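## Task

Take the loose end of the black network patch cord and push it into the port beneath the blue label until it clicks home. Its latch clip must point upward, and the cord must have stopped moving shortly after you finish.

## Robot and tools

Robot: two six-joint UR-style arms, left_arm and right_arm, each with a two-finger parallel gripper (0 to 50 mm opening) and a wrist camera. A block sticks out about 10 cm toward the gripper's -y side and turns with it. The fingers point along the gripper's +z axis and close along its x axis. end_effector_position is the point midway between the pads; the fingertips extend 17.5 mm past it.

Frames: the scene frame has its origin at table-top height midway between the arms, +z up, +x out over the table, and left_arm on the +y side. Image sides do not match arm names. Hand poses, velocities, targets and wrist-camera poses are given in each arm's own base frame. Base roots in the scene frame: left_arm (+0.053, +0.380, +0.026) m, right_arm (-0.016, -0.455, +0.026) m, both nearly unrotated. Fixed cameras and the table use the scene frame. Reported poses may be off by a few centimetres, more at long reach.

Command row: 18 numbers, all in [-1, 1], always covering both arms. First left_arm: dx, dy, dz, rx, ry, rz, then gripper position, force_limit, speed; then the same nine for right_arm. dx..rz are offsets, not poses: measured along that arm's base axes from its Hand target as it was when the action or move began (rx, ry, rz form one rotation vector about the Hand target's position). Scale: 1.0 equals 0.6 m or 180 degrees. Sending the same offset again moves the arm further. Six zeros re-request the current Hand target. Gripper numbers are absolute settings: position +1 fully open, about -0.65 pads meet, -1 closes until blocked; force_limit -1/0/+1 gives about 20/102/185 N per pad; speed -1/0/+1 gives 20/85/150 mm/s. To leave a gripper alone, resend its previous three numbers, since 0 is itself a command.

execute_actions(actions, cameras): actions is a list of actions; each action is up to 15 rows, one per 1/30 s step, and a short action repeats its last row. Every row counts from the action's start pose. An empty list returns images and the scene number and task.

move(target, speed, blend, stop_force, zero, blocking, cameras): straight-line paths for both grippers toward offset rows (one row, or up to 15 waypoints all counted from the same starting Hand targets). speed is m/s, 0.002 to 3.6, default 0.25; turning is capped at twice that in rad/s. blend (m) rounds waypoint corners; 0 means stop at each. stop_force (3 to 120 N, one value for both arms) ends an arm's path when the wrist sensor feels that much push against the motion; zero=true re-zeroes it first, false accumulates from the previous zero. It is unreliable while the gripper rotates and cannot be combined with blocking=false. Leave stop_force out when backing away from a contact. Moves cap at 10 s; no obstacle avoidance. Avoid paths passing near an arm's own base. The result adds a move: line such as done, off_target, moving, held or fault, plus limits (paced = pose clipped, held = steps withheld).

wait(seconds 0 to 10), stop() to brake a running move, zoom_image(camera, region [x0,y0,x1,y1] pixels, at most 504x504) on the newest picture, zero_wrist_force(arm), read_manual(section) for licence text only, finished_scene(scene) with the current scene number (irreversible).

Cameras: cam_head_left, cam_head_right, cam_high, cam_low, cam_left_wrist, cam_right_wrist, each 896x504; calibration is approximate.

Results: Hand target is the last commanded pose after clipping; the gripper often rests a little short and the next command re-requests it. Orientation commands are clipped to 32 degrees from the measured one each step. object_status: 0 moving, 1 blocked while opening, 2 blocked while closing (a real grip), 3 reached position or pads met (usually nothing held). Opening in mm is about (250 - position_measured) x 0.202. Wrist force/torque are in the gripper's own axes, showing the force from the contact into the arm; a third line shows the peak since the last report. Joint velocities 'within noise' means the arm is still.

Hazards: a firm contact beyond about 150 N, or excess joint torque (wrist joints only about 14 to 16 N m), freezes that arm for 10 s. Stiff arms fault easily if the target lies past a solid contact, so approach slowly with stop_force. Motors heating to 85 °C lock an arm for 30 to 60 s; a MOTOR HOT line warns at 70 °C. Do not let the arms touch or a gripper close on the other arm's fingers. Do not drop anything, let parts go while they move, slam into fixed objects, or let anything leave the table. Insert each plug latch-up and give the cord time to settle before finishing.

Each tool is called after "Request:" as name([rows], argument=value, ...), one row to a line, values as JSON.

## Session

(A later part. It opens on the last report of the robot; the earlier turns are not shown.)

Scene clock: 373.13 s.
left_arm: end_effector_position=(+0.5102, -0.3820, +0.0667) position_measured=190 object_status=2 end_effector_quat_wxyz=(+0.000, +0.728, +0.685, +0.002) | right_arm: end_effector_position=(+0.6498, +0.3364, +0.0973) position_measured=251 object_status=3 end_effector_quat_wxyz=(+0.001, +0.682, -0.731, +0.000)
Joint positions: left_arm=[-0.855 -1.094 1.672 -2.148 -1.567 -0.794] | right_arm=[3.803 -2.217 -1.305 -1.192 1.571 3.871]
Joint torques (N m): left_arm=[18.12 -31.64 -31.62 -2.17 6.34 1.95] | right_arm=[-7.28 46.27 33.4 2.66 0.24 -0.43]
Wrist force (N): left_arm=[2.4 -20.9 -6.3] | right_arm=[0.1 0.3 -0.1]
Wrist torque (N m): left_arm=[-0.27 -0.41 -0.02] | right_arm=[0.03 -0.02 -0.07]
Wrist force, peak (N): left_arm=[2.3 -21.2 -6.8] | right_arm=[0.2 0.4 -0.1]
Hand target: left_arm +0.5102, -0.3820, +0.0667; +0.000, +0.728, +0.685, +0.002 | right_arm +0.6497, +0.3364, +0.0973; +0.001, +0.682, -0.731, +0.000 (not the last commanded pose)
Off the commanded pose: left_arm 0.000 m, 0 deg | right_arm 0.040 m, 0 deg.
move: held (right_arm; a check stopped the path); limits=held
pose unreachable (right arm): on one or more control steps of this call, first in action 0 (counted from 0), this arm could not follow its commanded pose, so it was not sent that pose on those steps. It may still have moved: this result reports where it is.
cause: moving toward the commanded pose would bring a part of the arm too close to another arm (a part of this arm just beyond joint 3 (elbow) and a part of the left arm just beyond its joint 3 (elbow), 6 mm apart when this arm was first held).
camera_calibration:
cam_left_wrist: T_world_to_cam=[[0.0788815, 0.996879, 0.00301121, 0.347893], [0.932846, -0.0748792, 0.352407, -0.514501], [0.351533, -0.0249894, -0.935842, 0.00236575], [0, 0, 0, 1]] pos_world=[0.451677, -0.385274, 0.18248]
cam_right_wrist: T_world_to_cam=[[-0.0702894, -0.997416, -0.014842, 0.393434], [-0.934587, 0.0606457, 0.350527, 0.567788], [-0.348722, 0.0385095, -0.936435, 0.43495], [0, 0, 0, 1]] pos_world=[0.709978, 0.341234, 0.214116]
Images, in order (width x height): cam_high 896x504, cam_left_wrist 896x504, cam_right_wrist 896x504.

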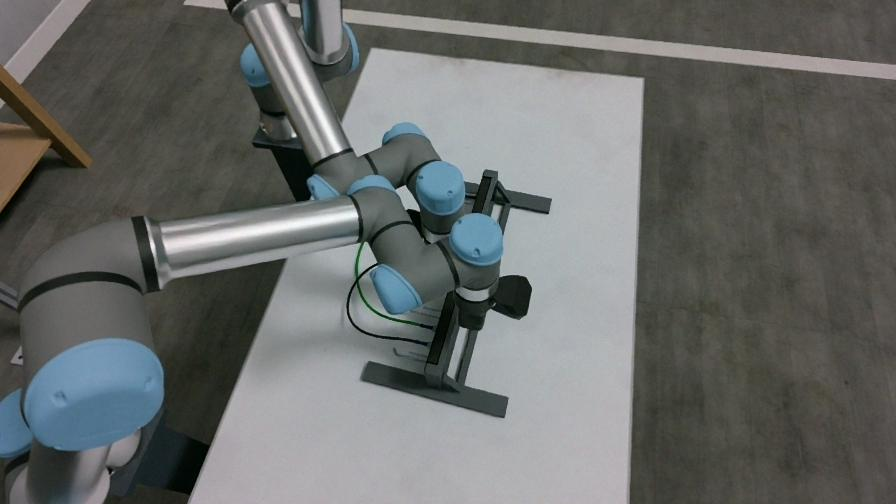

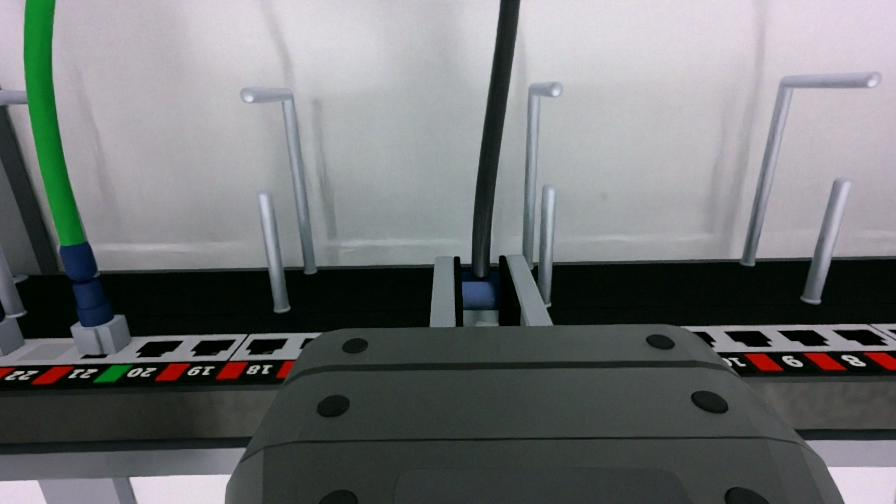

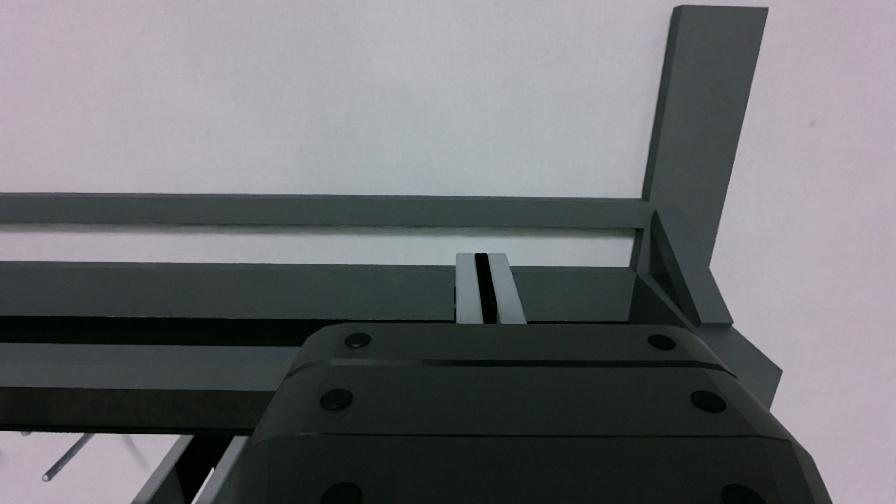

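Request:
move([
  [0,0,0,0,0,0,-1,-0.7,-1,0.005,-0.02,0.05,0.139,-0.0097,0,-1,-1,-1],
  [0,0,0,0,0,0,-1,-0.7,-1,0.003,0,-0.037,0.139,-0.0097,0,-1,-1,-1],
], speed=0.1)

Request:
move(target=[0,0,0,0,0,0,-1,-0.7,-1,-0.067,0.005,0,0,0,0,-1,-1,-1], speed=0.015, stop_force=5, cameras=["cam_high","cam_right_wrist","cam_left_wrist"])

Scene clock: 387.07 s.
left_arm: end_effector_position=(+0.5102, -0.3820, +0.0667) position_measured=190 object_status=2 end_effector_quat_wxyz=(+0.000, +0.728, +0.685, +0.002) | right_arm: end_effector_position=(+0.6515, +0.3363, +0.0753) position_measured=251 object_status=3 end_effector_quat_wxyz=(-0.158, +0.666, -0.713, -0.148)
Joint positions: left_arm=[-0.855 -1.094 1.672 -2.148 -1.567 -0.794] | right_arm=[3.677 -2.199 -1.543 -0.711 1.927 3.792]
Joint torques (N m): left_arm=[18.22 -31.43 -30.57 -2.17 6.33 2] | right_arm=[6.83 43.97 16.15 7.59 -1.57 0.95]
Wrist force (N): left_arm=[2.4 -21.1 -6.8] | right_arm=[0.0 0.6 -0.2]
Wrist torque (N m): left_arm=[-0.30 -0.42 -0.02] | right_arm=[0.08 0.13 0.05]
Wrist force, peak (N): left_arm=[2.1 -21.3 -6.7] | right_arm=[-0.6 0.4 -1.5]
Hand target: left_arm +0.5102, -0.3820, +0.0667; +0.000, +0.728, +0.685, +0.002 | right_arm +0.6515, +0.3364, +0.0751; -0.158, +0.666, -0.713, -0.148
Off the commanded pose: left_arm 0.000 m, 0 deg | right_arm 0.000 m, 0 deg.
move: done

Scene clock: 390.03 s.
left_arm: end_effector_position=(+0.5102, -0.3820, +0.0667) position_measured=190 object_status=2 end_effector_quat_wxyz=(+0.000, +0.728, +0.685, +0.002) | right_arm: end_effector_position=(+0.6246, +0.3384, +0.0751) position_measured=251 object_status=3 end_effector_quat_wxyz=(-0.158, +0.666, -0.713, -0.148)
Joint positions: left_arm=[-0.855 -1.094 1.672 -2.148 -1.567 -0.794] | right_arm=[3.701 -2.153 -1.628 -0.665 1.92 3.817]
Joint torques (N m): left_arm=[17.27 -31.6 -30.85 -2.92 6.31 1.67] | right_arm=[-6.56 40.66 29.9 0.15 2.99 -0.5]
Wrist force (N): left_arm=[1.9 -20.0 -6.5] | right_arm=[-0.5 -1.3 -0.3]
Wrist torque (N m): left_arm=[-0.24 -0.36 -0.01] | right_arm=[0.04 0.17 -0.04]
Wrist force, peak (N): left_arm=[1.4 -22.5 -7.3] | right_arm=[-1.1 -15.7 3.6]
Hand target: left_arm +0.5102, -0.3820, +0.0667; +0.000, +0.728, +0.685, +0.002 | right_arm +0.6246, +0.3384, +0.0751; -0.158, +0.666, -0.713, -0.148 (not the last commanded pose)
Off the commanded pose: left_arm 0.000 m, 0 deg | right_arm 0.013 m, 0 deg.
move: contact (right_arm)
camera_calibration:
cam_left_wrist: T_world_to_cam=[[0.0788814, 0.996879, 0.00301116, 0.347893], [0.932846, -0.074879, 0.352407, -0.514501], [0.351533, -0.0249894, -0.935842, 0.00236575], [0, 0, 0, 1]] pos_world=[0.451677, -0.385274, 0.18248]
cam_right_wrist: T_world_to_cam=[[-0.0632957, -0.897091, -0.437288, 0.386753], [-0.944891, -0.0871574, 0.315571, 0.610895], [-0.321209, 0.433164, -0.842136, 0.247485], [0, 0, 0, 1]] pos_world=[0.681203, 0.292995, 0.184758]
Images, in order (width x height): cam_high 896x504, cam_left_wrist 896x504, cam_right_wrist 896x504.

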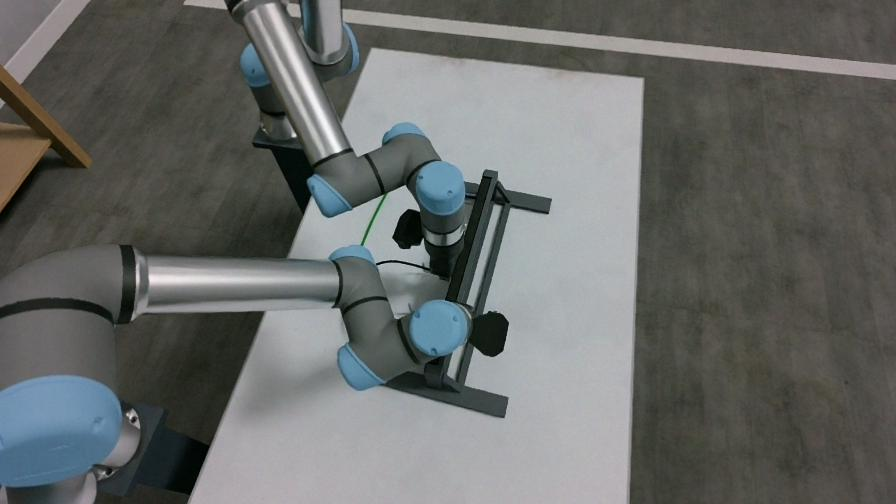

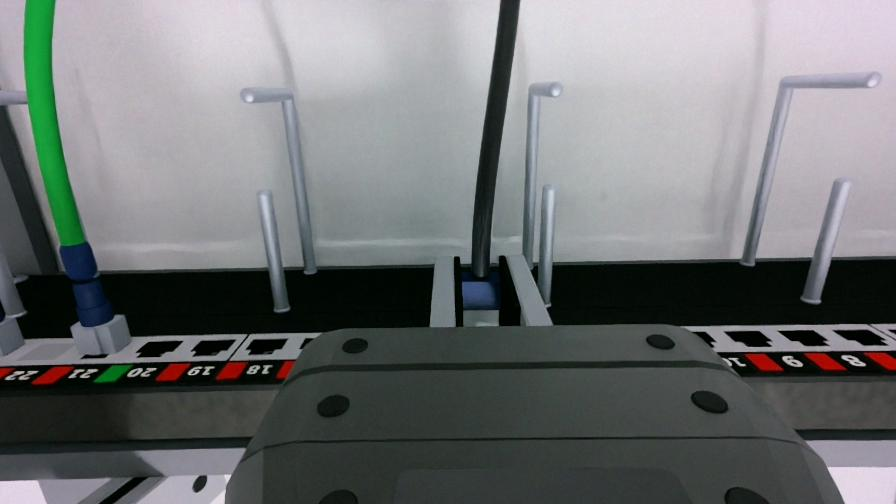

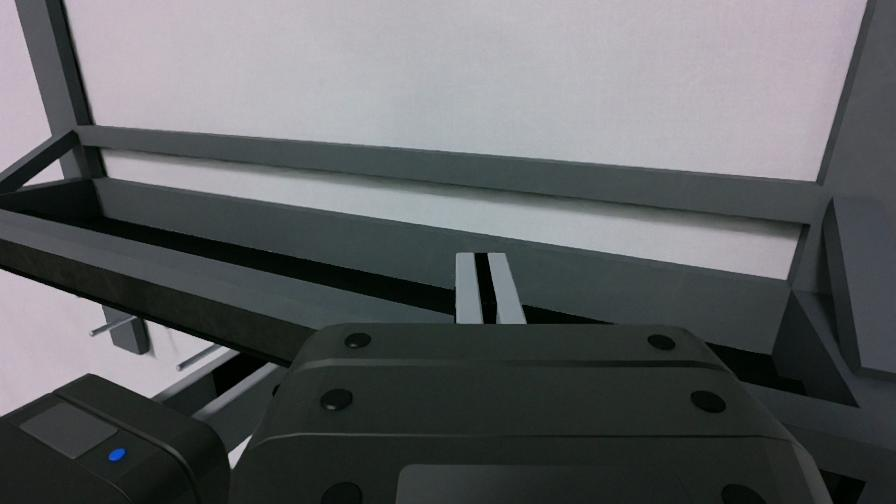

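Request:
move(target=[0.0133,-0.0008,0,0,0,0,-1,-0.7,-1,0,0,0,0,0,0,-1,-1,-1], speed=0.005, stop_force=25, cameras=["cam_right_wrist","cam_left_wrist"])

Request:
zoom_image(camera="cam_left_wrist", region=[400, 240, 560, 330])

Scene clock: 396.83 s.
left_arm: end_effector_position=(+0.5123, -0.3821, +0.0667) position_measured=190 object_status=2 end_effector_quat_wxyz=(+0.000, +0.728, +0.685, +0.002) | right_arm: end_effector_position=(+0.6246, +0.3384, +0.0751) position_measured=251 object_status=3 end_effector_quat_wxyz=(-0.158, +0.666, -0.713, -0.148)
Joint positions: left_arm=[-0.853 -1.09 1.666 -2.146 -1.567 -0.791] | right_arm=[3.701 -2.153 -1.628 -0.665 1.92 3.817]
Joint torques (N m): left_arm=[1.48 -53.33 -20.02 -12.18 6.3 -2.17] | right_arm=[14.8 63.6 12.54 0.25 9.36 -0.48]
Wrist force (N): left_arm=[-0.8 -41.5 -14.8] | right_arm=[1.5 -30.9 11.5]
Wrist torque (N m): left_arm=[0.01 -0.37 -0.01] | right_arm=[0.09 0.30 0.15]
Wrist force, peak (N): left_arm=[-0.5 -46.2 -13.3] | right_arm=[1.8 -32.6 11.3]
Hand target: left_arm +0.5123, -0.3821, +0.0667; +0.000, +0.728, +0.685, +0.002 (not the last commanded pose) | right_arm +0.6246, +0.3384, +0.0751; -0.158, +0.666, -0.713, -0.148
Off the commanded pose: left_arm 0.006 m, 0 deg | right_arm 0.000 m, 0 deg.
move: contact (left_arm)
camera_calibration:
cam_left_wrist: T_world_to_cam=[[0.0789744, 0.996872, 0.00304606, 0.347868], [0.932838, -0.0749784, 0.352407, -0.516603], [0.351533, -0.0249897, -0.935842, 0.00158705], [0, 0, 0, 1]] pos_world=[0.453877, -0.385474, 0.18248]
cam_right_wrist: T_world_to_cam=[[-0.0632957, -0.897091, -0.437288, 0.386753], [-0.944891, -0.0871574, 0.315571, 0.610895], [-0.321209, 0.433164, -0.842136, 0.247485], [0, 0, 0, 1]] pos_world=[0.681203, 0.292995, 0.184758]
Images, in order (width x height): cam_left_wrist 896x504, cam_right_wrist 896x504.

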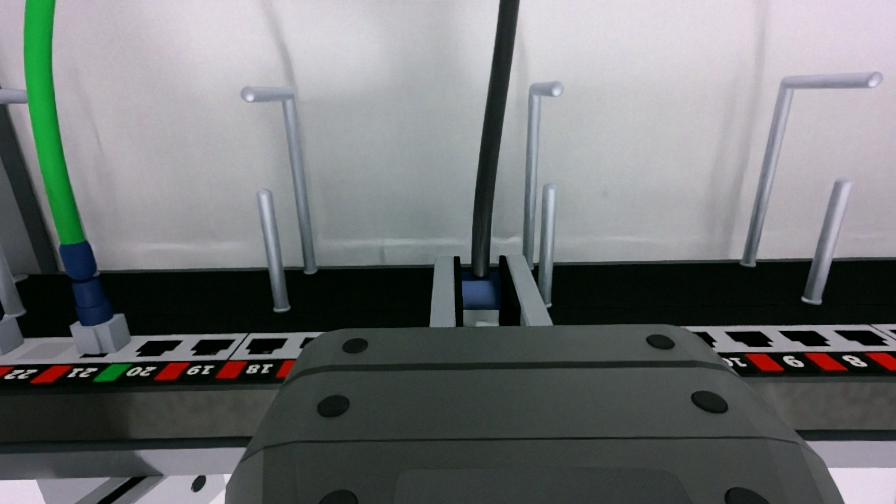

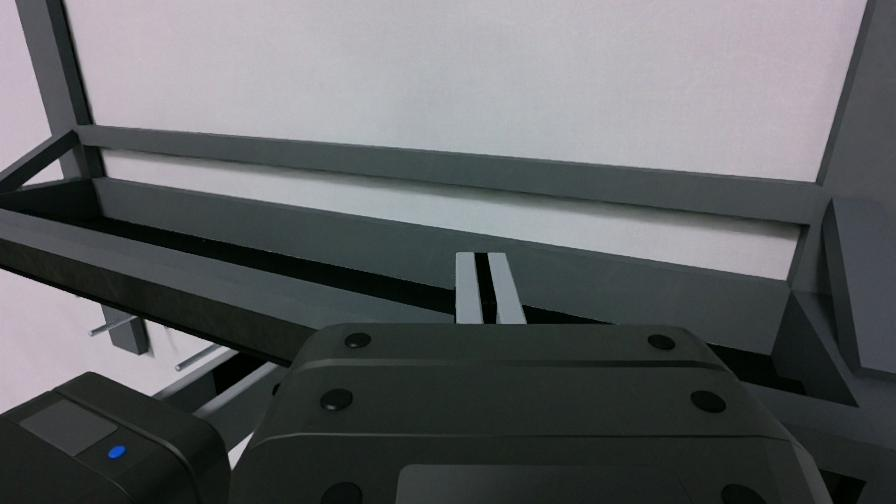

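Scaled by 3.150 from the camera's 896x504 image, which has a finer 1280x720 frame.

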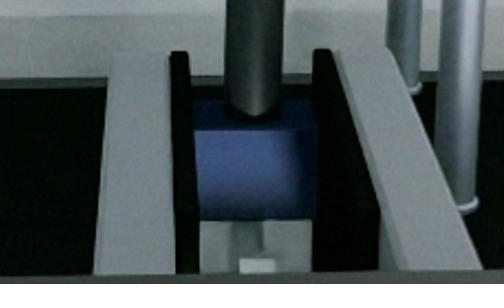

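Request:
move(target=[-0.007,0.0004,0.0012,0,0,0,-1,-0.7,-1,0,0,0,0,0,0,-1,-1,-1], speed=0.02)

Request:
zoom_image(camera="cam_left_wrist", region=[60, 230, 360, 400])

Scene clock: 406.63 s.
left_arm: end_effector_position=(+0.5083, -0.3819, +0.0674) position_measured=190 object_status=2 end_effector_quat_wxyz=(+0.000, +0.728, +0.685, +0.002) | right_arm: end_effector_position=(+0.6245, +0.3384, +0.0752) position_measured=251 object_status=3 end_effector_quat_wxyz=(-0.158, +0.666, -0.713, -0.148)
Joint positions: left_arm=[-0.857 -1.098 1.676 -2.148 -1.567 -0.796] | right_arm=[3.701 -2.153 -1.628 -0.665 1.921 3.817]
Joint torques (N m): left_arm=[-11.65 -60.59 -9.07 -2.09 -1.95 -2.09] | right_arm=[7.8 54.54 14.46 0.26 1.28 -0.47]
Wrist force (N): left_arm=[-4.9 10.6 -1.7] | right_arm=[1.6 -5.6 -0.6]
Wrist torque (N m): left_arm=[0.41 -0.46 0.11] | right_arm=[0.05 0.21 -0.03]
Wrist force, peak (N): left_arm=[-0.6 -42.0 -15.0] | right_arm=[1.9 -31.1 12.3]
Hand target: left_arm +0.5081, -0.3819, +0.0674; +0.000, +0.728, +0.685, +0.002 | right_arm +0.6246, +0.3384, +0.0751; -0.158, +0.666, -0.713, -0.148
Off the commanded pose: left_arm 0.000 m, 0 deg | right_arm 0.000 m, 0 deg.
move: done

Scaled by 1.680 from the camera's 896x504 image, which has a finer 1280x720 frame.
This view is cut from an older image: the scene may have changed since it was taken.

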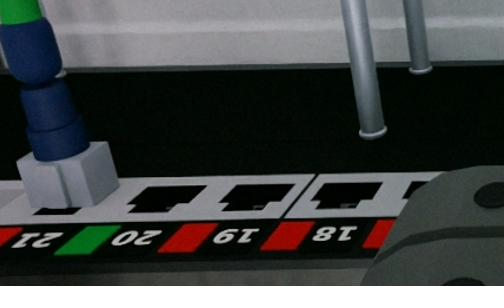

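Request:
move(target=[0.018,-0.0014,0.0004,0,0,0,-1,-0.7,-1,0,0,0,0,0,0,-1,-1,-1], speed=0.01, stop_force=50, cameras=["cam_left_wrist"])

Request:
zoom_image(camera="cam_left_wrist", region=[400, 240, 560, 330])

Scene clock: 411.07 s.
left_arm: end_effector_position=(+0.5120, -0.3822, +0.0674) position_measured=190 object_status=2 end_effector_quat_wxyz=(+0.000, +0.729, +0.685, +0.002) | right_arm: end_effector_position=(+0.6246, +0.3384, +0.0751) position_measured=251 object_status=3 end_effector_quat_wxyz=(-0.158, +0.666, -0.713, -0.148)
Joint positions: left_arm=[-0.853 -1.092 1.666 -2.144 -1.567 -0.791] | right_arm=[3.701 -2.153 -1.628 -0.665 1.92 3.817]
Joint torques (N m): left_arm=[-1.53 -60.57 -20.59 -11.17 5.61 -1.94] | right_arm=[9.54 58.45 22.75 0.26 8.03 -0.37]
Wrist force (N): left_arm=[-0.5 -31.5 -4.4] | right_arm=[-0.4 -25.7 7.5]
Wrist torque (N m): left_arm=[-0.14 -0.38 -0.02] | right_arm=[0.02 0.28 0.11]
Wrist force, peak (N): left_arm=[-0.2 -40.6 -4.8] | right_arm=[-0.1 -28.4 7.8]
Hand target: left_arm +0.5120, -0.3822, +0.0674; +0.000, +0.729, +0.685, +0.002 (not the last commanded pose) | right_arm +0.6246, +0.3384, +0.0751; -0.158, +0.666, -0.713, -0.148
Off the commanded pose: left_arm 0.007 m, 0 deg | right_arm 0.000 m, 0 deg.
move: contact (left_arm)
camera_calibration:
cam_left_wrist: T_world_to_cam=[[0.0790694, 0.996864, 0.00305595, 0.347942], [0.932942, -0.0750786, 0.352112, -0.516643], [0.351238, -0.0249903, -0.935953, 0.00259161], [0, 0, 0, 1]] pos_world=[0.453576, -0.385575, 0.183279]
Images, in order (width x height): cam_left_wrist 896x504.

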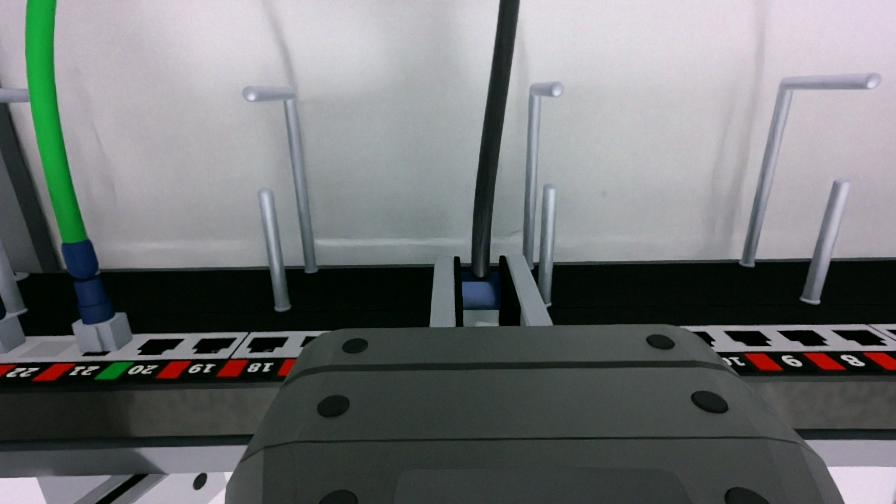

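Scaled by 3.150 from the camera's 896x504 image, which has a finer 1280x720 frame.

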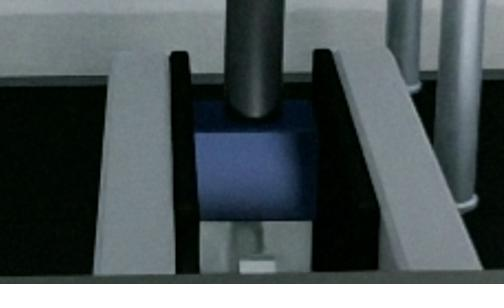

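Request:
wait(seconds=0.1, cameras=["all"])

Request:
zoom_image(camera="cam_right_wrist", region=[130, 300, 350, 470])

Request:
zoom_image(camera="cam_head_left", region=[390, 240, 520, 320])

Request:
zoom_image(camera="cam_high", region=[390, 220, 500, 310])

Scene clock: 432.90 s.
left_arm: end_effector_position=(+0.5120, -0.3822, +0.0674) position_measured=190 object_status=2 end_effector_quat_wxyz=(+0.000, +0.729, +0.685, +0.002) | right_arm: end_effector_position=(+0.6246, +0.3384, +0.0751) position_measured=251 object_status=3 end_effector_quat_wxyz=(-0.158, +0.666, -0.713, -0.148)
Joint positions: left_arm=[-0.853 -1.092 1.666 -2.144 -1.567 -0.791] | right_arm=[3.701 -2.153 -1.628 -0.665 1.92 3.817]
Joint torques (N m): left_arm=[-2.12 -59.52 -21.56 -10.97 5.67 -1.98] | right_arm=[11.27 63.46 22.71 0.27 7.96 -0.36]
Wrist force (N): left_arm=[-0.2 -31.1 -4.3] | right_arm=[-0.3 -25.3 8.0]
Wrist torque (N m): left_arm=[-0.08 -0.44 -0.01] | right_arm=[0.07 0.30 0.12]
Wrist force, peak (N): left_arm=[-0.1 -31.6 -4.6] | right_arm=[0.0 -25.7 8.0]
Hand target: left_arm +0.5120, -0.3822, +0.0674; +0.000, +0.729, +0.685, +0.002 (not the last commanded pose) | right_arm +0.6246, +0.3384, +0.0751; -0.158, +0.666, -0.713, -0.148
Tool commands: left_gripper/position=-1.0 left_gripper/force_limit=-0.7 left_gripper/speed=-1.0 right_gripper/position=-1.0 right_gripper/force_limit=-1.0 right_gripper/speed=-1.0
Off the commanded pose: left_arm 0.007 m, 0 deg | right_arm 0.000 m, 0 deg.
wait: 0.10 s; at rest from the start
camera_calibration:
cam_left_wrist: T_world_to_cam=[[0.0790694, 0.996864, 0.00305595, 0.347942], [0.932942, -0.0750786, 0.352112, -0.516643], [0.351238, -0.0249903, -0.935953, 0.00259161], [0, 0, 0, 1]] pos_world=[0.453576, -0.385575, 0.183279]
cam_right_wrist: T_world_to_cam=[[-0.0632957, -0.897091, -0.437288, 0.386753], [-0.944891, -0.0871574, 0.315571, 0.610895], [-0.321209, 0.433164, -0.842136, 0.247485], [0, 0, 0, 1]] pos_world=[0.681203, 0.292995, 0.184758]

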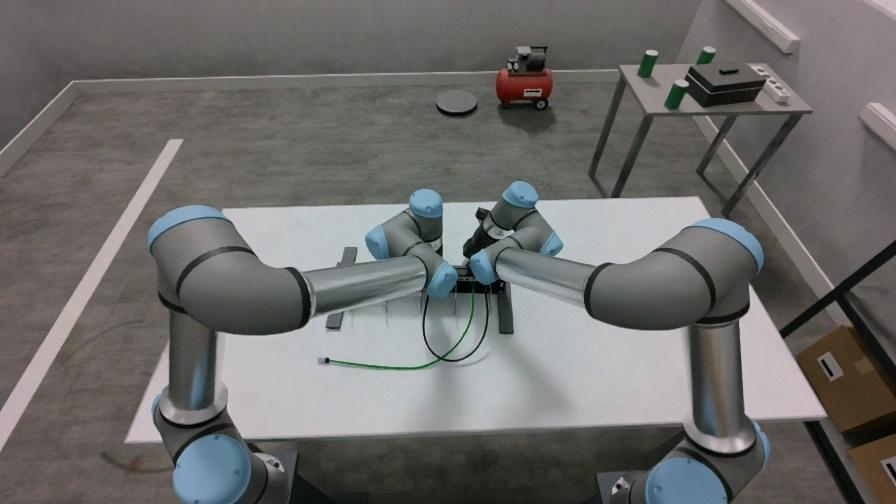

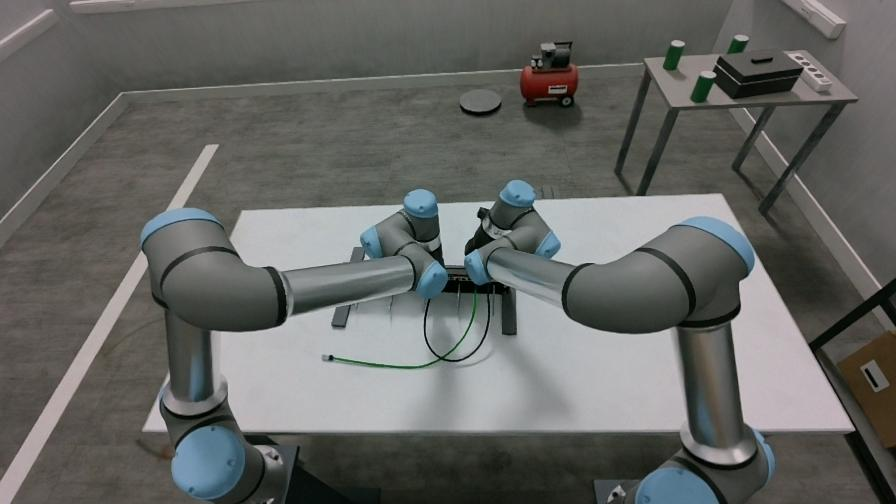

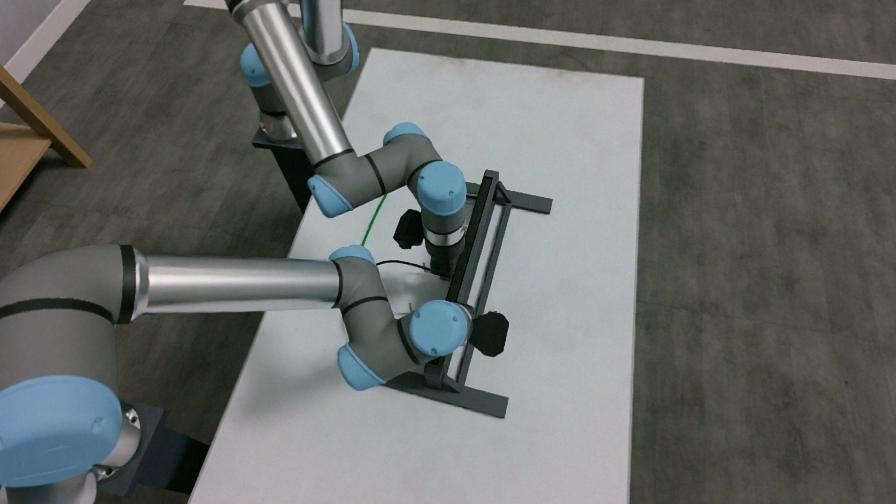

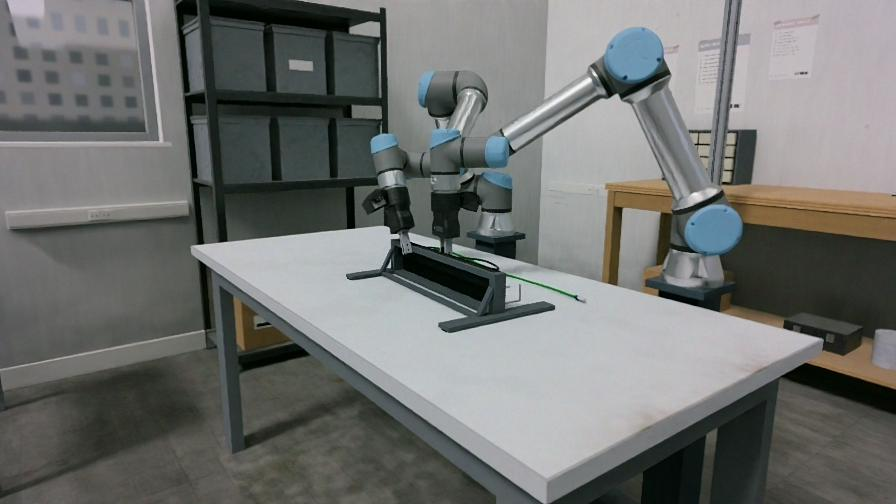

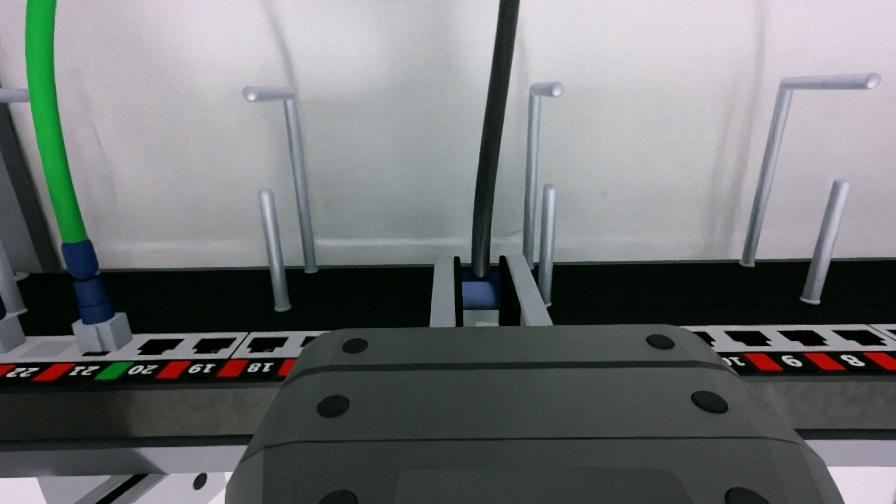

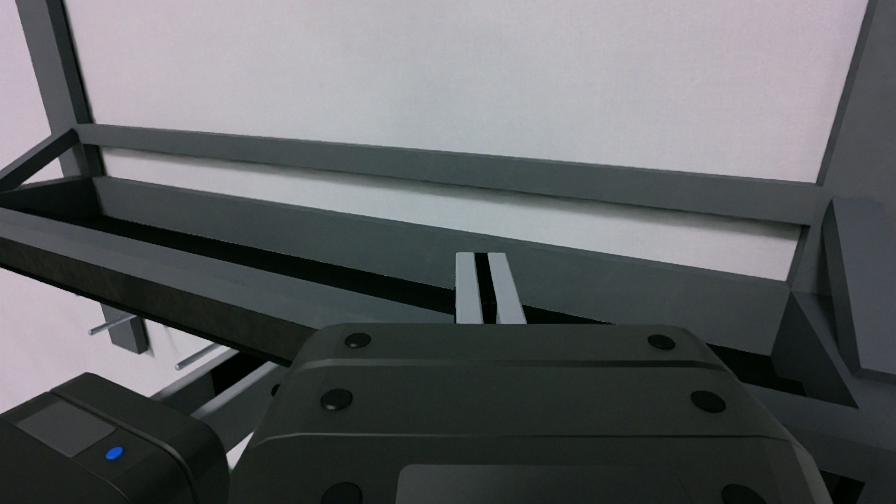

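Scaled by 2.291 from the camera's 896x504 image, which has a finer 1280x720 frame.

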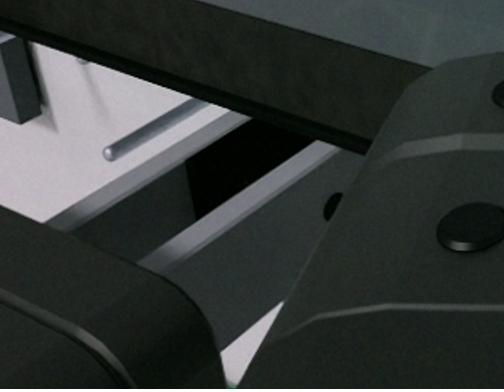

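Scaled by 3.877 from the camera's 896x504 image, which has a finer 1280x720 frame.

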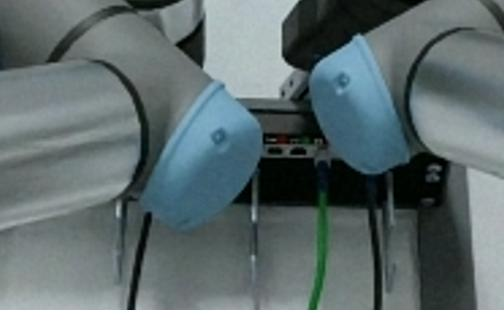

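Scaled by 4.582 from the camera's 896x504 image, which has a finer 1280x720 frame.

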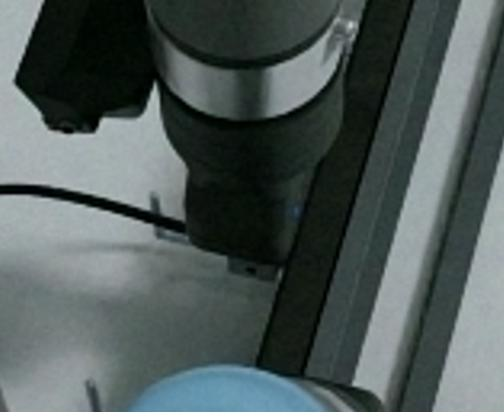

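Request:
move(target=[-0.002,0,0,0,0,0,-1,-0.7,-1,0,0,0,0,0,0,-1,-1,-1], speed=0.02)

Request:
move(target=[0,0,0,0,0,0,0.6,-0.4,-1,0,0,0,0,0,0,-1,-1,-1])

Request:
move(target=[-0.0108,0.0007,0,0,0,0,0.6,-0.4,-1,0,0,0,0,0,0,-1,-1,-1], speed=0.03, cameras=["cam_left_wrist"])

Request:
zoom_image(camera="cam_left_wrist", region=[400, 240, 560, 330])

Scene clock: 441.20 s.
left_arm: end_effector_position=(+0.5109, -0.3822, +0.0675) position_measured=190 object_status=2 end_effector_quat_wxyz=(+0.000, +0.729, +0.685, +0.002) | right_arm: end_effector_position=(+0.6246, +0.3384, +0.0751) position_measured=251 object_status=3 end_effector_quat_wxyz=(-0.158, +0.666, -0.713, -0.148)
Joint positions: left_arm=[-0.854 -1.094 1.669 -2.145 -1.567 -0.793] | right_arm=[3.701 -2.153 -1.628 -0.665 1.921 3.817]
Joint torques (N m): left_arm=[-8.01 -60.12 -15.67 -6.83 4.15 -2.25] | right_arm=[10.68 61.01 22.86 0.26 7.02 -0.41]
Wrist force (N): left_arm=[0.0 -9.2 -2.2] | right_arm=[-0.5 -21.2 4.6]
Wrist torque (N m): left_arm=[0.04 -0.39 0.03] | right_arm=[0.08 0.23 0.10]
Wrist force, peak (N): left_arm=[-0.3 -31.5 -4.6] | right_arm=[-0.1 -25.7 7.9]
Hand target: left_arm +0.5108, -0.3822, +0.0674; +0.000, +0.729, +0.685, +0.002 | right_arm +0.6246, +0.3384, +0.0751; -0.158, +0.666, -0.713, -0.148
Off the commanded pose: left_arm 0.000 m, 0 deg | right_arm 0.000 m, 0 deg.
move: done

Scene clock: 442.73 s.
left_arm: end_effector_position=(+0.5108, -0.3822, +0.0674) position_measured=63 object_status=3 end_effector_quat_wxyz=(+0.000, +0.729, +0.685, +0.002) | right_arm: end_effector_position=(+0.6246, +0.3384, +0.0751) position_measured=251 object_status=3 end_effector_quat_wxyz=(-0.158, +0.666, -0.713, -0.148)
Joint positions: left_arm=[-0.854 -1.094 1.669 -2.145 -1.567 -0.793] | right_arm=[3.701 -2.153 -1.628 -0.665 1.92 3.817]
Joint torques (N m): left_arm=[-10.74 -60.25 -13.91 -0.24 -1.74 -2.21] | right_arm=[10.83 43.11 22.66 0.23 0.01 -0.43]
Wrist force (N): left_arm=[1.9 0.6 -1.4] | right_arm=[2.5 -11.6 -1.0]
Wrist torque (N m): left_arm=[0.18 -0.42 0.00] | right_arm=[-0.01 0.24 -0.01]
Wrist force, peak (N): left_arm=[0.0 -9.0 -2.6] | right_arm=[-0.4 -21.2 4.7]
Hand target: left_arm +0.5108, -0.3822, +0.0674; +0.000, +0.729, +0.685, +0.002 | right_arm +0.6246, +0.3384, +0.0751; -0.158, +0.666, -0.713, -0.148
Off the commanded pose: left_arm 0.000 m, 0 deg | right_arm 0.000 m, 0 deg.
move: done

Scene clock: 443.57 s.
left_arm: end_effector_position=(+0.5044, -0.3818, +0.0674) position_measured=63 object_status=3 end_effector_quat_wxyz=(+0.000, +0.729, +0.685, +0.002) | right_arm: end_effector_position=(+0.6246, +0.3384, +0.0751) position_measured=251 object_status=3 end_effector_quat_wxyz=(-0.158, +0.666, -0.713, -0.148)
Joint positions: left_arm=[-0.862 -1.104 1.686 -2.151 -1.567 -0.8] | right_arm=[3.701 -2.153 -1.628 -0.665 1.92 3.817]
Joint torques (N m): left_arm=[-12.34 -60.52 -14.34 -5.54 -1.56 -2.1] | right_arm=[10.82 41.23 22.5 0.26 0.1 -0.35]
Wrist force (N): left_arm=[1.8 0.7 -1.4] | right_arm=[2.5 -11.5 -1.1]
Wrist torque (N m): left_arm=[0.20 -0.39 0.00] | right_arm=[0.01 0.24 -0.01]
Wrist force, peak (N): left_arm=[2.3 0.9 -1.6] | right_arm=[2.5 -11.9 -1.2]
Hand target: left_arm +0.5043, -0.3818, +0.0674; +0.000, +0.729, +0.685, +0.002 | right_arm +0.6246, +0.3384, +0.0751; -0.158, +0.666, -0.713, -0.148
Off the commanded pose: left_arm 0.000 m, 0 deg | right_arm 0.000 m, 0 deg.
move: done
camera_calibration:
cam_left_wrist: T_world_to_cam=[[0.0791041, 0.996862, 0.00296257, 0.348145], [0.932939, -0.0750781, 0.352119, -0.509523], [0.351237, -0.0250902, -0.93595, 0.00523232], [0, 0, 0, 1]] pos_world=[0.445976, -0.385175, 0.183279]
Images, in order (width x height): cam_left_wrist 896x504.

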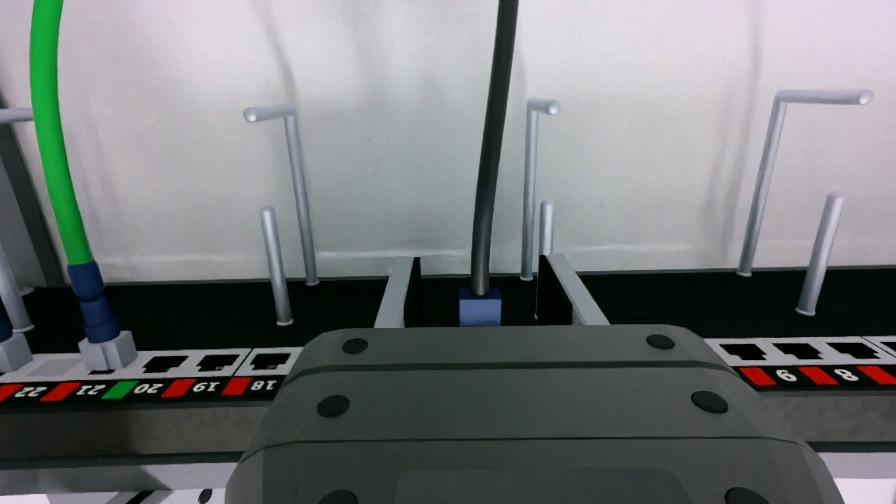

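Scaled by 3.150 from the camera's 896x504 image, which has a finer 1280x720 frame.

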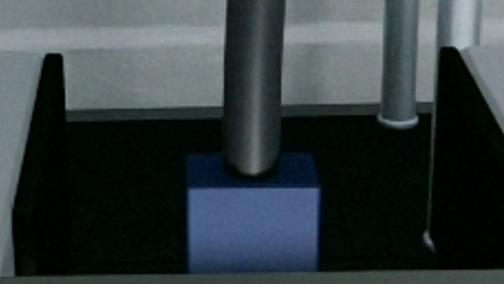

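Request:
move(target=[0,0,0,0,0,0,-1,-0.4,-1,0,0,0,0,0,0,-1,-1,-1])

Request:
move(target=[0.0117,-0.0007,0,0,0,0,-1,-0.4,-1,0,0,0,0,0,0,-1,-1,-1], speed=0.01, stop_force=40, cameras=["cam_left_wrist"])

Request:
zoom_image(camera="cam_left_wrist", region=[400, 240, 560, 330])

Scene clock: 449.30 s.
left_arm: end_effector_position=(+0.5043, -0.3818, +0.0674) position_measured=193 object_status=0 end_effector_quat_wxyz=(+0.000, +0.729, +0.685, +0.002) | right_arm: end_effector_position=(+0.6246, +0.3384, +0.0751) position_measured=251 object_status=3 end_effector_quat_wxyz=(-0.158, +0.666, -0.713, -0.148)
Joint positions: left_arm=[-0.862 -1.105 1.686 -2.152 -1.567 -0.8] | right_arm=[3.701 -2.153 -1.628 -0.665 1.92 3.817]
Joint torques (N m): left_arm=[-11.07 -59.46 -14.22 -5.28 1.62 -2.09] | right_arm=[9.43 40.79 23.23 0.37 0.11 -0.31]
Wrist force (N): left_arm=[1.2 0.7 -1.4] | right_arm=[2.0 -12.0 -1.0]
Wrist torque (N m): left_arm=[0.24 -0.46 0.03] | right_arm=[-0.05 0.27 0.00]
Wrist force, peak (N): left_arm=[2.3 0.9 -1.7] | right_arm=[2.1 -12.1 -0.9]
Hand target: left_arm +0.5043, -0.3818, +0.0674; +0.000, +0.729, +0.685, +0.002 | right_arm +0.6246, +0.3384, +0.0751; -0.158, +0.666, -0.713, -0.148
Off the commanded pose: left_arm 0.000 m, 0 deg | right_arm 0.000 m, 0 deg.
move: done

Scene clock: 450.80 s.
left_arm: end_effector_position=(+0.5066, -0.3820, +0.0674) position_measured=193 object_status=2 end_effector_quat_wxyz=(-0.001, +0.729, +0.685, +0.002) | right_arm: end_effector_position=(+0.6246, +0.3384, +0.0751) position_measured=251 object_status=3 end_effector_quat_wxyz=(-0.158, +0.666, -0.713, -0.148)
Joint positions: left_arm=[-0.859 -1.101 1.68 -2.149 -1.567 -0.798] | right_arm=[3.701 -2.153 -1.628 -0.665 1.92 3.817]
Joint torques (N m): left_arm=[-2.53 -59.79 -21.46 -11.84 4.44 -2.11] | right_arm=[9.24 57.84 22.71 0.41 8.83 -0.34]
Wrist force (N): left_arm=[1.0 -33.2 -4.4] | right_arm=[1.4 -26.5 6.8]
Wrist torque (N m): left_arm=[-0.12 -0.43 -0.05] | right_arm=[0.06 0.29 0.11]
Wrist force, peak (N): left_arm=[0.8 -40.9 -5.1] | right_arm=[1.6 -29.9 7.0]
Hand target: left_arm +0.5066, -0.3820, +0.0674; -0.001, +0.729, +0.685, +0.002 (not the last commanded pose) | right_arm +0.6246, +0.3384, +0.0751; -0.158, +0.666, -0.713, -0.148
Off the commanded pose: left_arm 0.005 m, 0 deg | right_arm 0.000 m, 0 deg.
move: contact (left_arm)
camera_calibration:
cam_left_wrist: T_world_to_cam=[[0.0792966, 0.996847, 0.00301754, 0.348069], [0.933001, -0.0752831, 0.351912, -0.511659], [0.35103, -0.0250901, -0.936028, 0.00456096], [0, 0, 0, 1]] pos_world=[0.448176, -0.385376, 0.183278]
Images, in order (width x height): cam_left_wrist 896x504.

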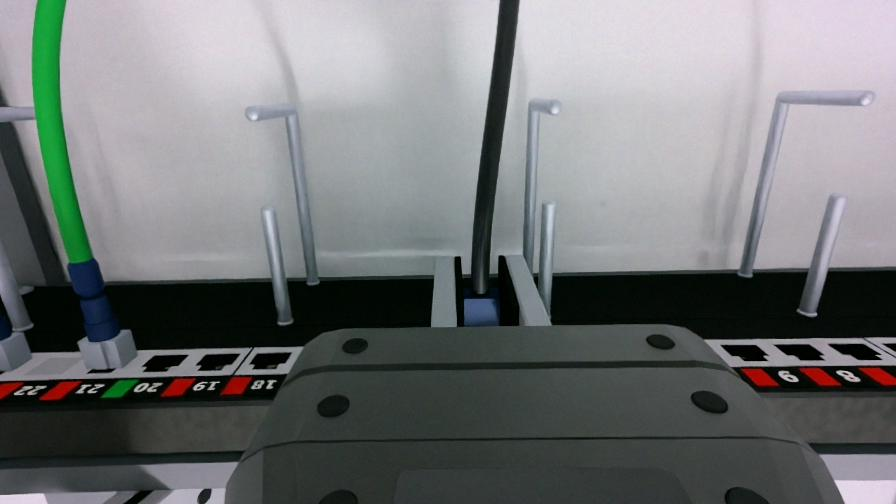

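Scaled by 3.150 from the camera's 896x504 image, which has a finer 1280x720 frame.

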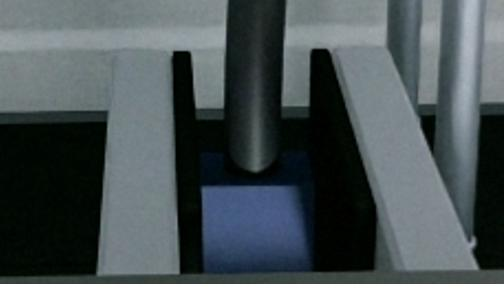

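Request:
zoom_image(camera="cam_left_wrist", region=[40, 240, 200, 400])

Scaled by 3.150 from the camera's 896x504 image, which has a finer 1280x720 frame.

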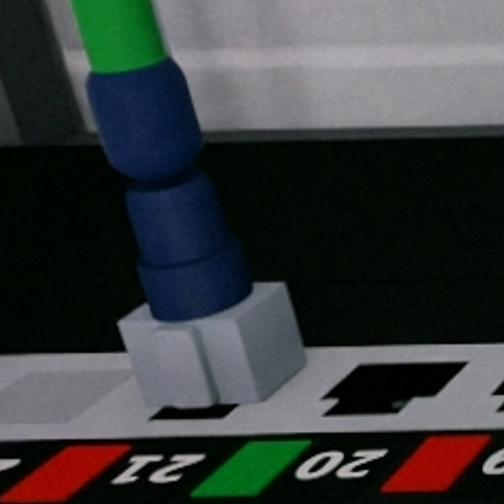

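Request:
move(target=[0.0133,-0.0008,0,0,0,0,-1,-0.4,-1,0,0,0,0,0,0,-1,-1,-1], speed=0.006, stop_force=18, cameras=["cam_left_wrist"])

Request:
zoom_image(camera="cam_left_wrist", region=[400, 240, 560, 330])

Scene clock: 471.77 s.
left_arm: end_effector_position=(+0.5105, -0.3822, +0.0674) position_measured=193 object_status=2 end_effector_quat_wxyz=(-0.001, +0.729, +0.685, +0.002) | right_arm: end_effector_position=(+0.6246, +0.3384, +0.0751) position_measured=251 object_status=3 end_effector_quat_wxyz=(-0.158, +0.666, -0.713, -0.148)
Joint positions: left_arm=[-0.855 -1.094 1.669 -2.145 -1.567 -0.793] | right_arm=[3.701 -2.153 -1.628 -0.665 1.92 3.817]
Joint torques (N m): left_arm=[-2.62 -61.27 -30.04 -16.85 6.52 -2.08] | right_arm=[24.87 62.69 22.64 0.3 8.84 -0.24]
Wrist force (N): left_arm=[11.5 -44.4 -4.8] | right_arm=[12.7 -39.9 4.9]
Wrist torque (N m): left_arm=[0.04 -0.34 0.02] | right_arm=[0.02 0.57 0.08]
Wrist force, peak (N): left_arm=[13.3 -51.2 -7.5] | right_arm=[13.7 -44.1 7.1]
Hand target: left_arm +0.5105, -0.3822, +0.0674; -0.001, +0.729, +0.685, +0.002 (not the last commanded pose) | right_arm +0.6246, +0.3384, +0.0751; -0.158, +0.666, -0.713, -0.148
Off the commanded pose: left_arm 0.004 m, 0 deg | right_arm 0.000 m, 0 deg.
move: contact (left_arm)
camera_calibration:
cam_left_wrist: T_world_to_cam=[[0.0792651, 0.996849, 0.00310351, 0.347958], [0.933036, -0.0752863, 0.351818, -0.515312], [0.350943, -0.0249912, -0.936063, 0.00327061], [0, 0, 0, 1]] pos_world=[0.452076, -0.385575, 0.183277]
Images, in order (width x height): cam_left_wrist 896x504.

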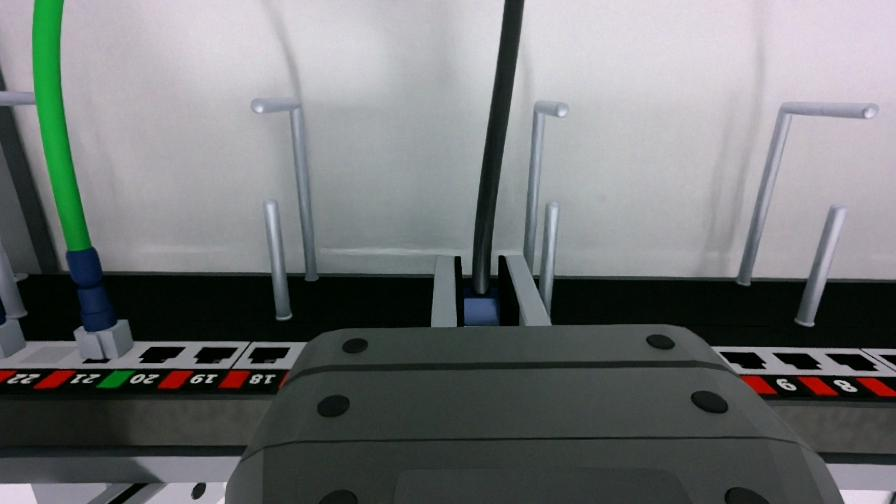

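Scaled by 3.150 from the camera's 896x504 image, which has a finer 1280x720 frame.

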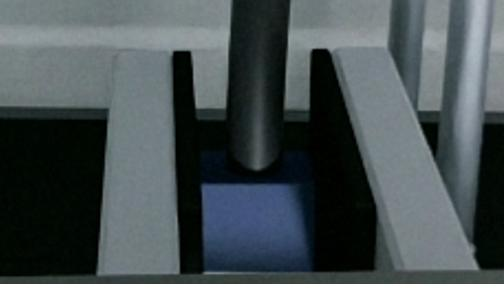

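Request:
move(target=[-0.003,0,0,0,0,-0.009,-1,-0.4,-1,0,0,0,0,0,0,-1,-1,-1], speed=0.02)

Request:
move([
  [0,0,0,0,0,0,-1,-0.4,-1,0.042,0,0,0,0,0,-1,-1,-1],
  [0,0,0,0,0,0,-1,-0.4,-1,0.05,0.03,0.05,0.0833,-0.006,0,-1,-1,-1],
  [0,0,0,0,0,0,-1,-0.4,-1,0.042,0.0943,0.0123,0.0833,-0.006,0,-1,-1,-1],
], speed=0.06, cameras=["cam_right_wrist","cam_left_wrist"])

Scene clock: 494.40 s.
left_arm: end_effector_position=(+0.5088, -0.3822, +0.0674) position_measured=193 object_status=2 end_effector_quat_wxyz=(-0.001, +0.738, +0.675, +0.002) | right_arm: end_effector_position=(+0.6246, +0.3384, +0.0751) position_measured=251 object_status=3 end_effector_quat_wxyz=(-0.158, +0.666, -0.713, -0.148)
Joint positions: left_arm=[-0.857 -1.097 1.674 -2.147 -1.567 -0.767] | right_arm=[3.701 -2.153 -1.628 -0.665 1.92 3.817]
Joint torques (N m): left_arm=[-12.74 -62.24 -23.3 -11.46 0.18 3.06] | right_arm=[22.71 56.49 22.83 0.33 8.68 -0.23]
Wrist force (N): left_arm=[13.6 -17.8 -1.7] | right_arm=[9.5 -30.2 -4.5]
Wrist torque (N m): left_arm=[-0.22 -0.30 -0.17] | right_arm=[-0.05 0.43 0.05]
Wrist force, peak (N): left_arm=[11.7 -44.9 -5.2] | right_arm=[12.9 -39.9 4.8]
Hand target: left_arm +0.5087, -0.3822, +0.0674; -0.001, +0.738, +0.675, +0.002 | right_arm +0.6246, +0.3384, +0.0751; -0.158, +0.666, -0.713, -0.148
Off the commanded pose: left_arm 0.000 m, 0 deg | right_arm 0.000 m, 0 deg.
move: done

Scene clock: 498.90 s.
left_arm: end_effector_position=(+0.5087, -0.3822, +0.0674) position_measured=193 object_status=2 end_effector_quat_wxyz=(-0.001, +0.738, +0.675, +0.002) | right_arm: end_effector_position=(+0.6498, +0.3948, +0.0826) position_measured=251 object_status=3 end_effector_quat_wxyz=(-0.250, +0.641, -0.687, -0.234)
Joint positions: left_arm=[-0.857 -1.097 1.674 -2.147 -1.567 -0.767] | right_arm=[3.683 -2.269 -1.566 -0.429 2.126 3.881]
Joint torques (N m): left_arm=[-12.95 -61.69 -22.03 -2.82 -1.76 2.72] | right_arm=[6.27 46.08 30.35 7.6 -1.57 1.54]
Wrist force (N): left_arm=[11.7 -12.1 -1.2] | right_arm=[0.5 -0.5 -0.1]
Wrist torque (N m): left_arm=[-0.09 -0.33 -0.14] | right_arm=[-0.09 0.12 -0.06]
Wrist force, peak (N): left_arm=[14.1 -18.5 -1.5] | right_arm=[10.1 -29.9 -4.3]
Hand target: left_arm +0.5087, -0.3822, +0.0674; -0.001, +0.738, +0.675, +0.002 | right_arm +0.6498, +0.3950, +0.0825; -0.250, +0.641, -0.687, -0.234
Off the commanded pose: left_arm 0.000 m, 0 deg | right_arm 0.000 m, 0 deg.
move: done
camera_calibration:
cam_left_wrist: T_world_to_cam=[[0.107462, 0.994204, 0.00306062, 0.332747], [0.930505, -0.10166, 0.351888, -0.522454], [0.350159, -0.0349667, -0.936037, 0.00048171], [0, 0, 0, 1]] pos_world=[0.45022, -0.383914, 0.183278]
cam_right_wrist: T_world_to_cam=[[-0.0528738, -0.753281, -0.65557, 0.396698], [-0.950379, -0.163581, 0.264614, 0.675266], [-0.306568, 0.637031, -0.707254, 0.136311], [0, 0, 0, 1]] pos_world=[0.704522, 0.322452, 0.177785]
Images, in order (width x height): cam_left_wrist 896x504, cam_right_wrist 896x504.

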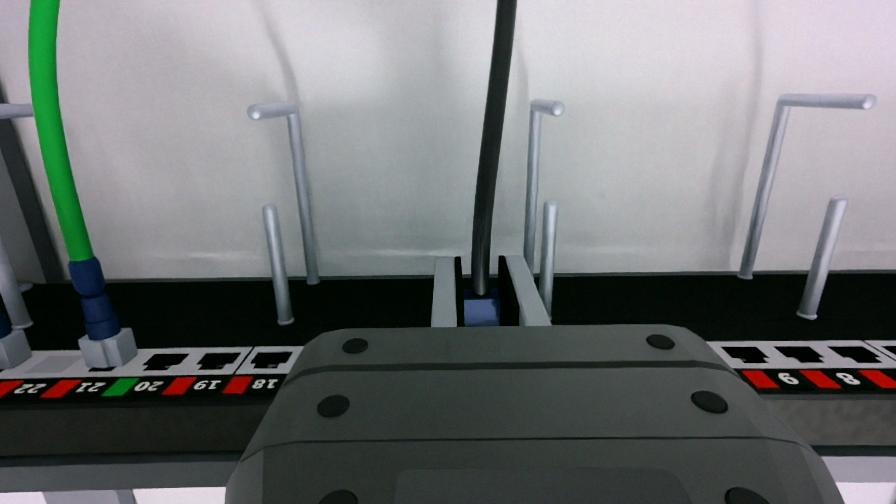

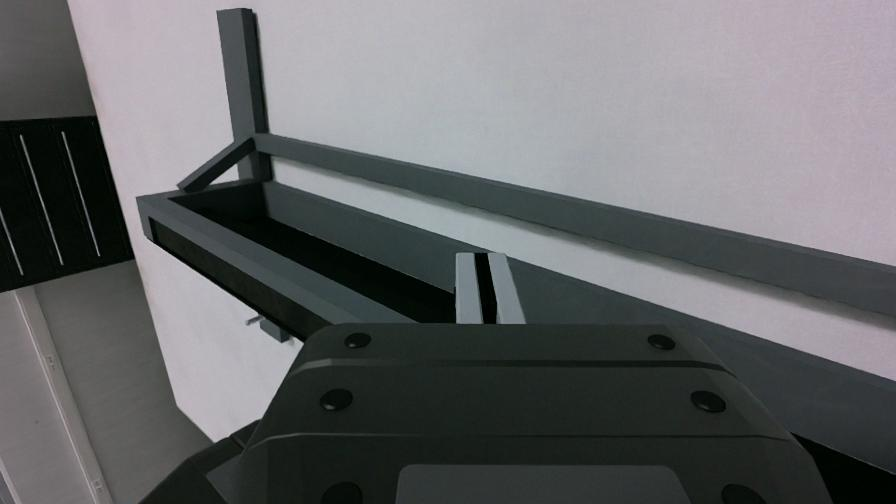

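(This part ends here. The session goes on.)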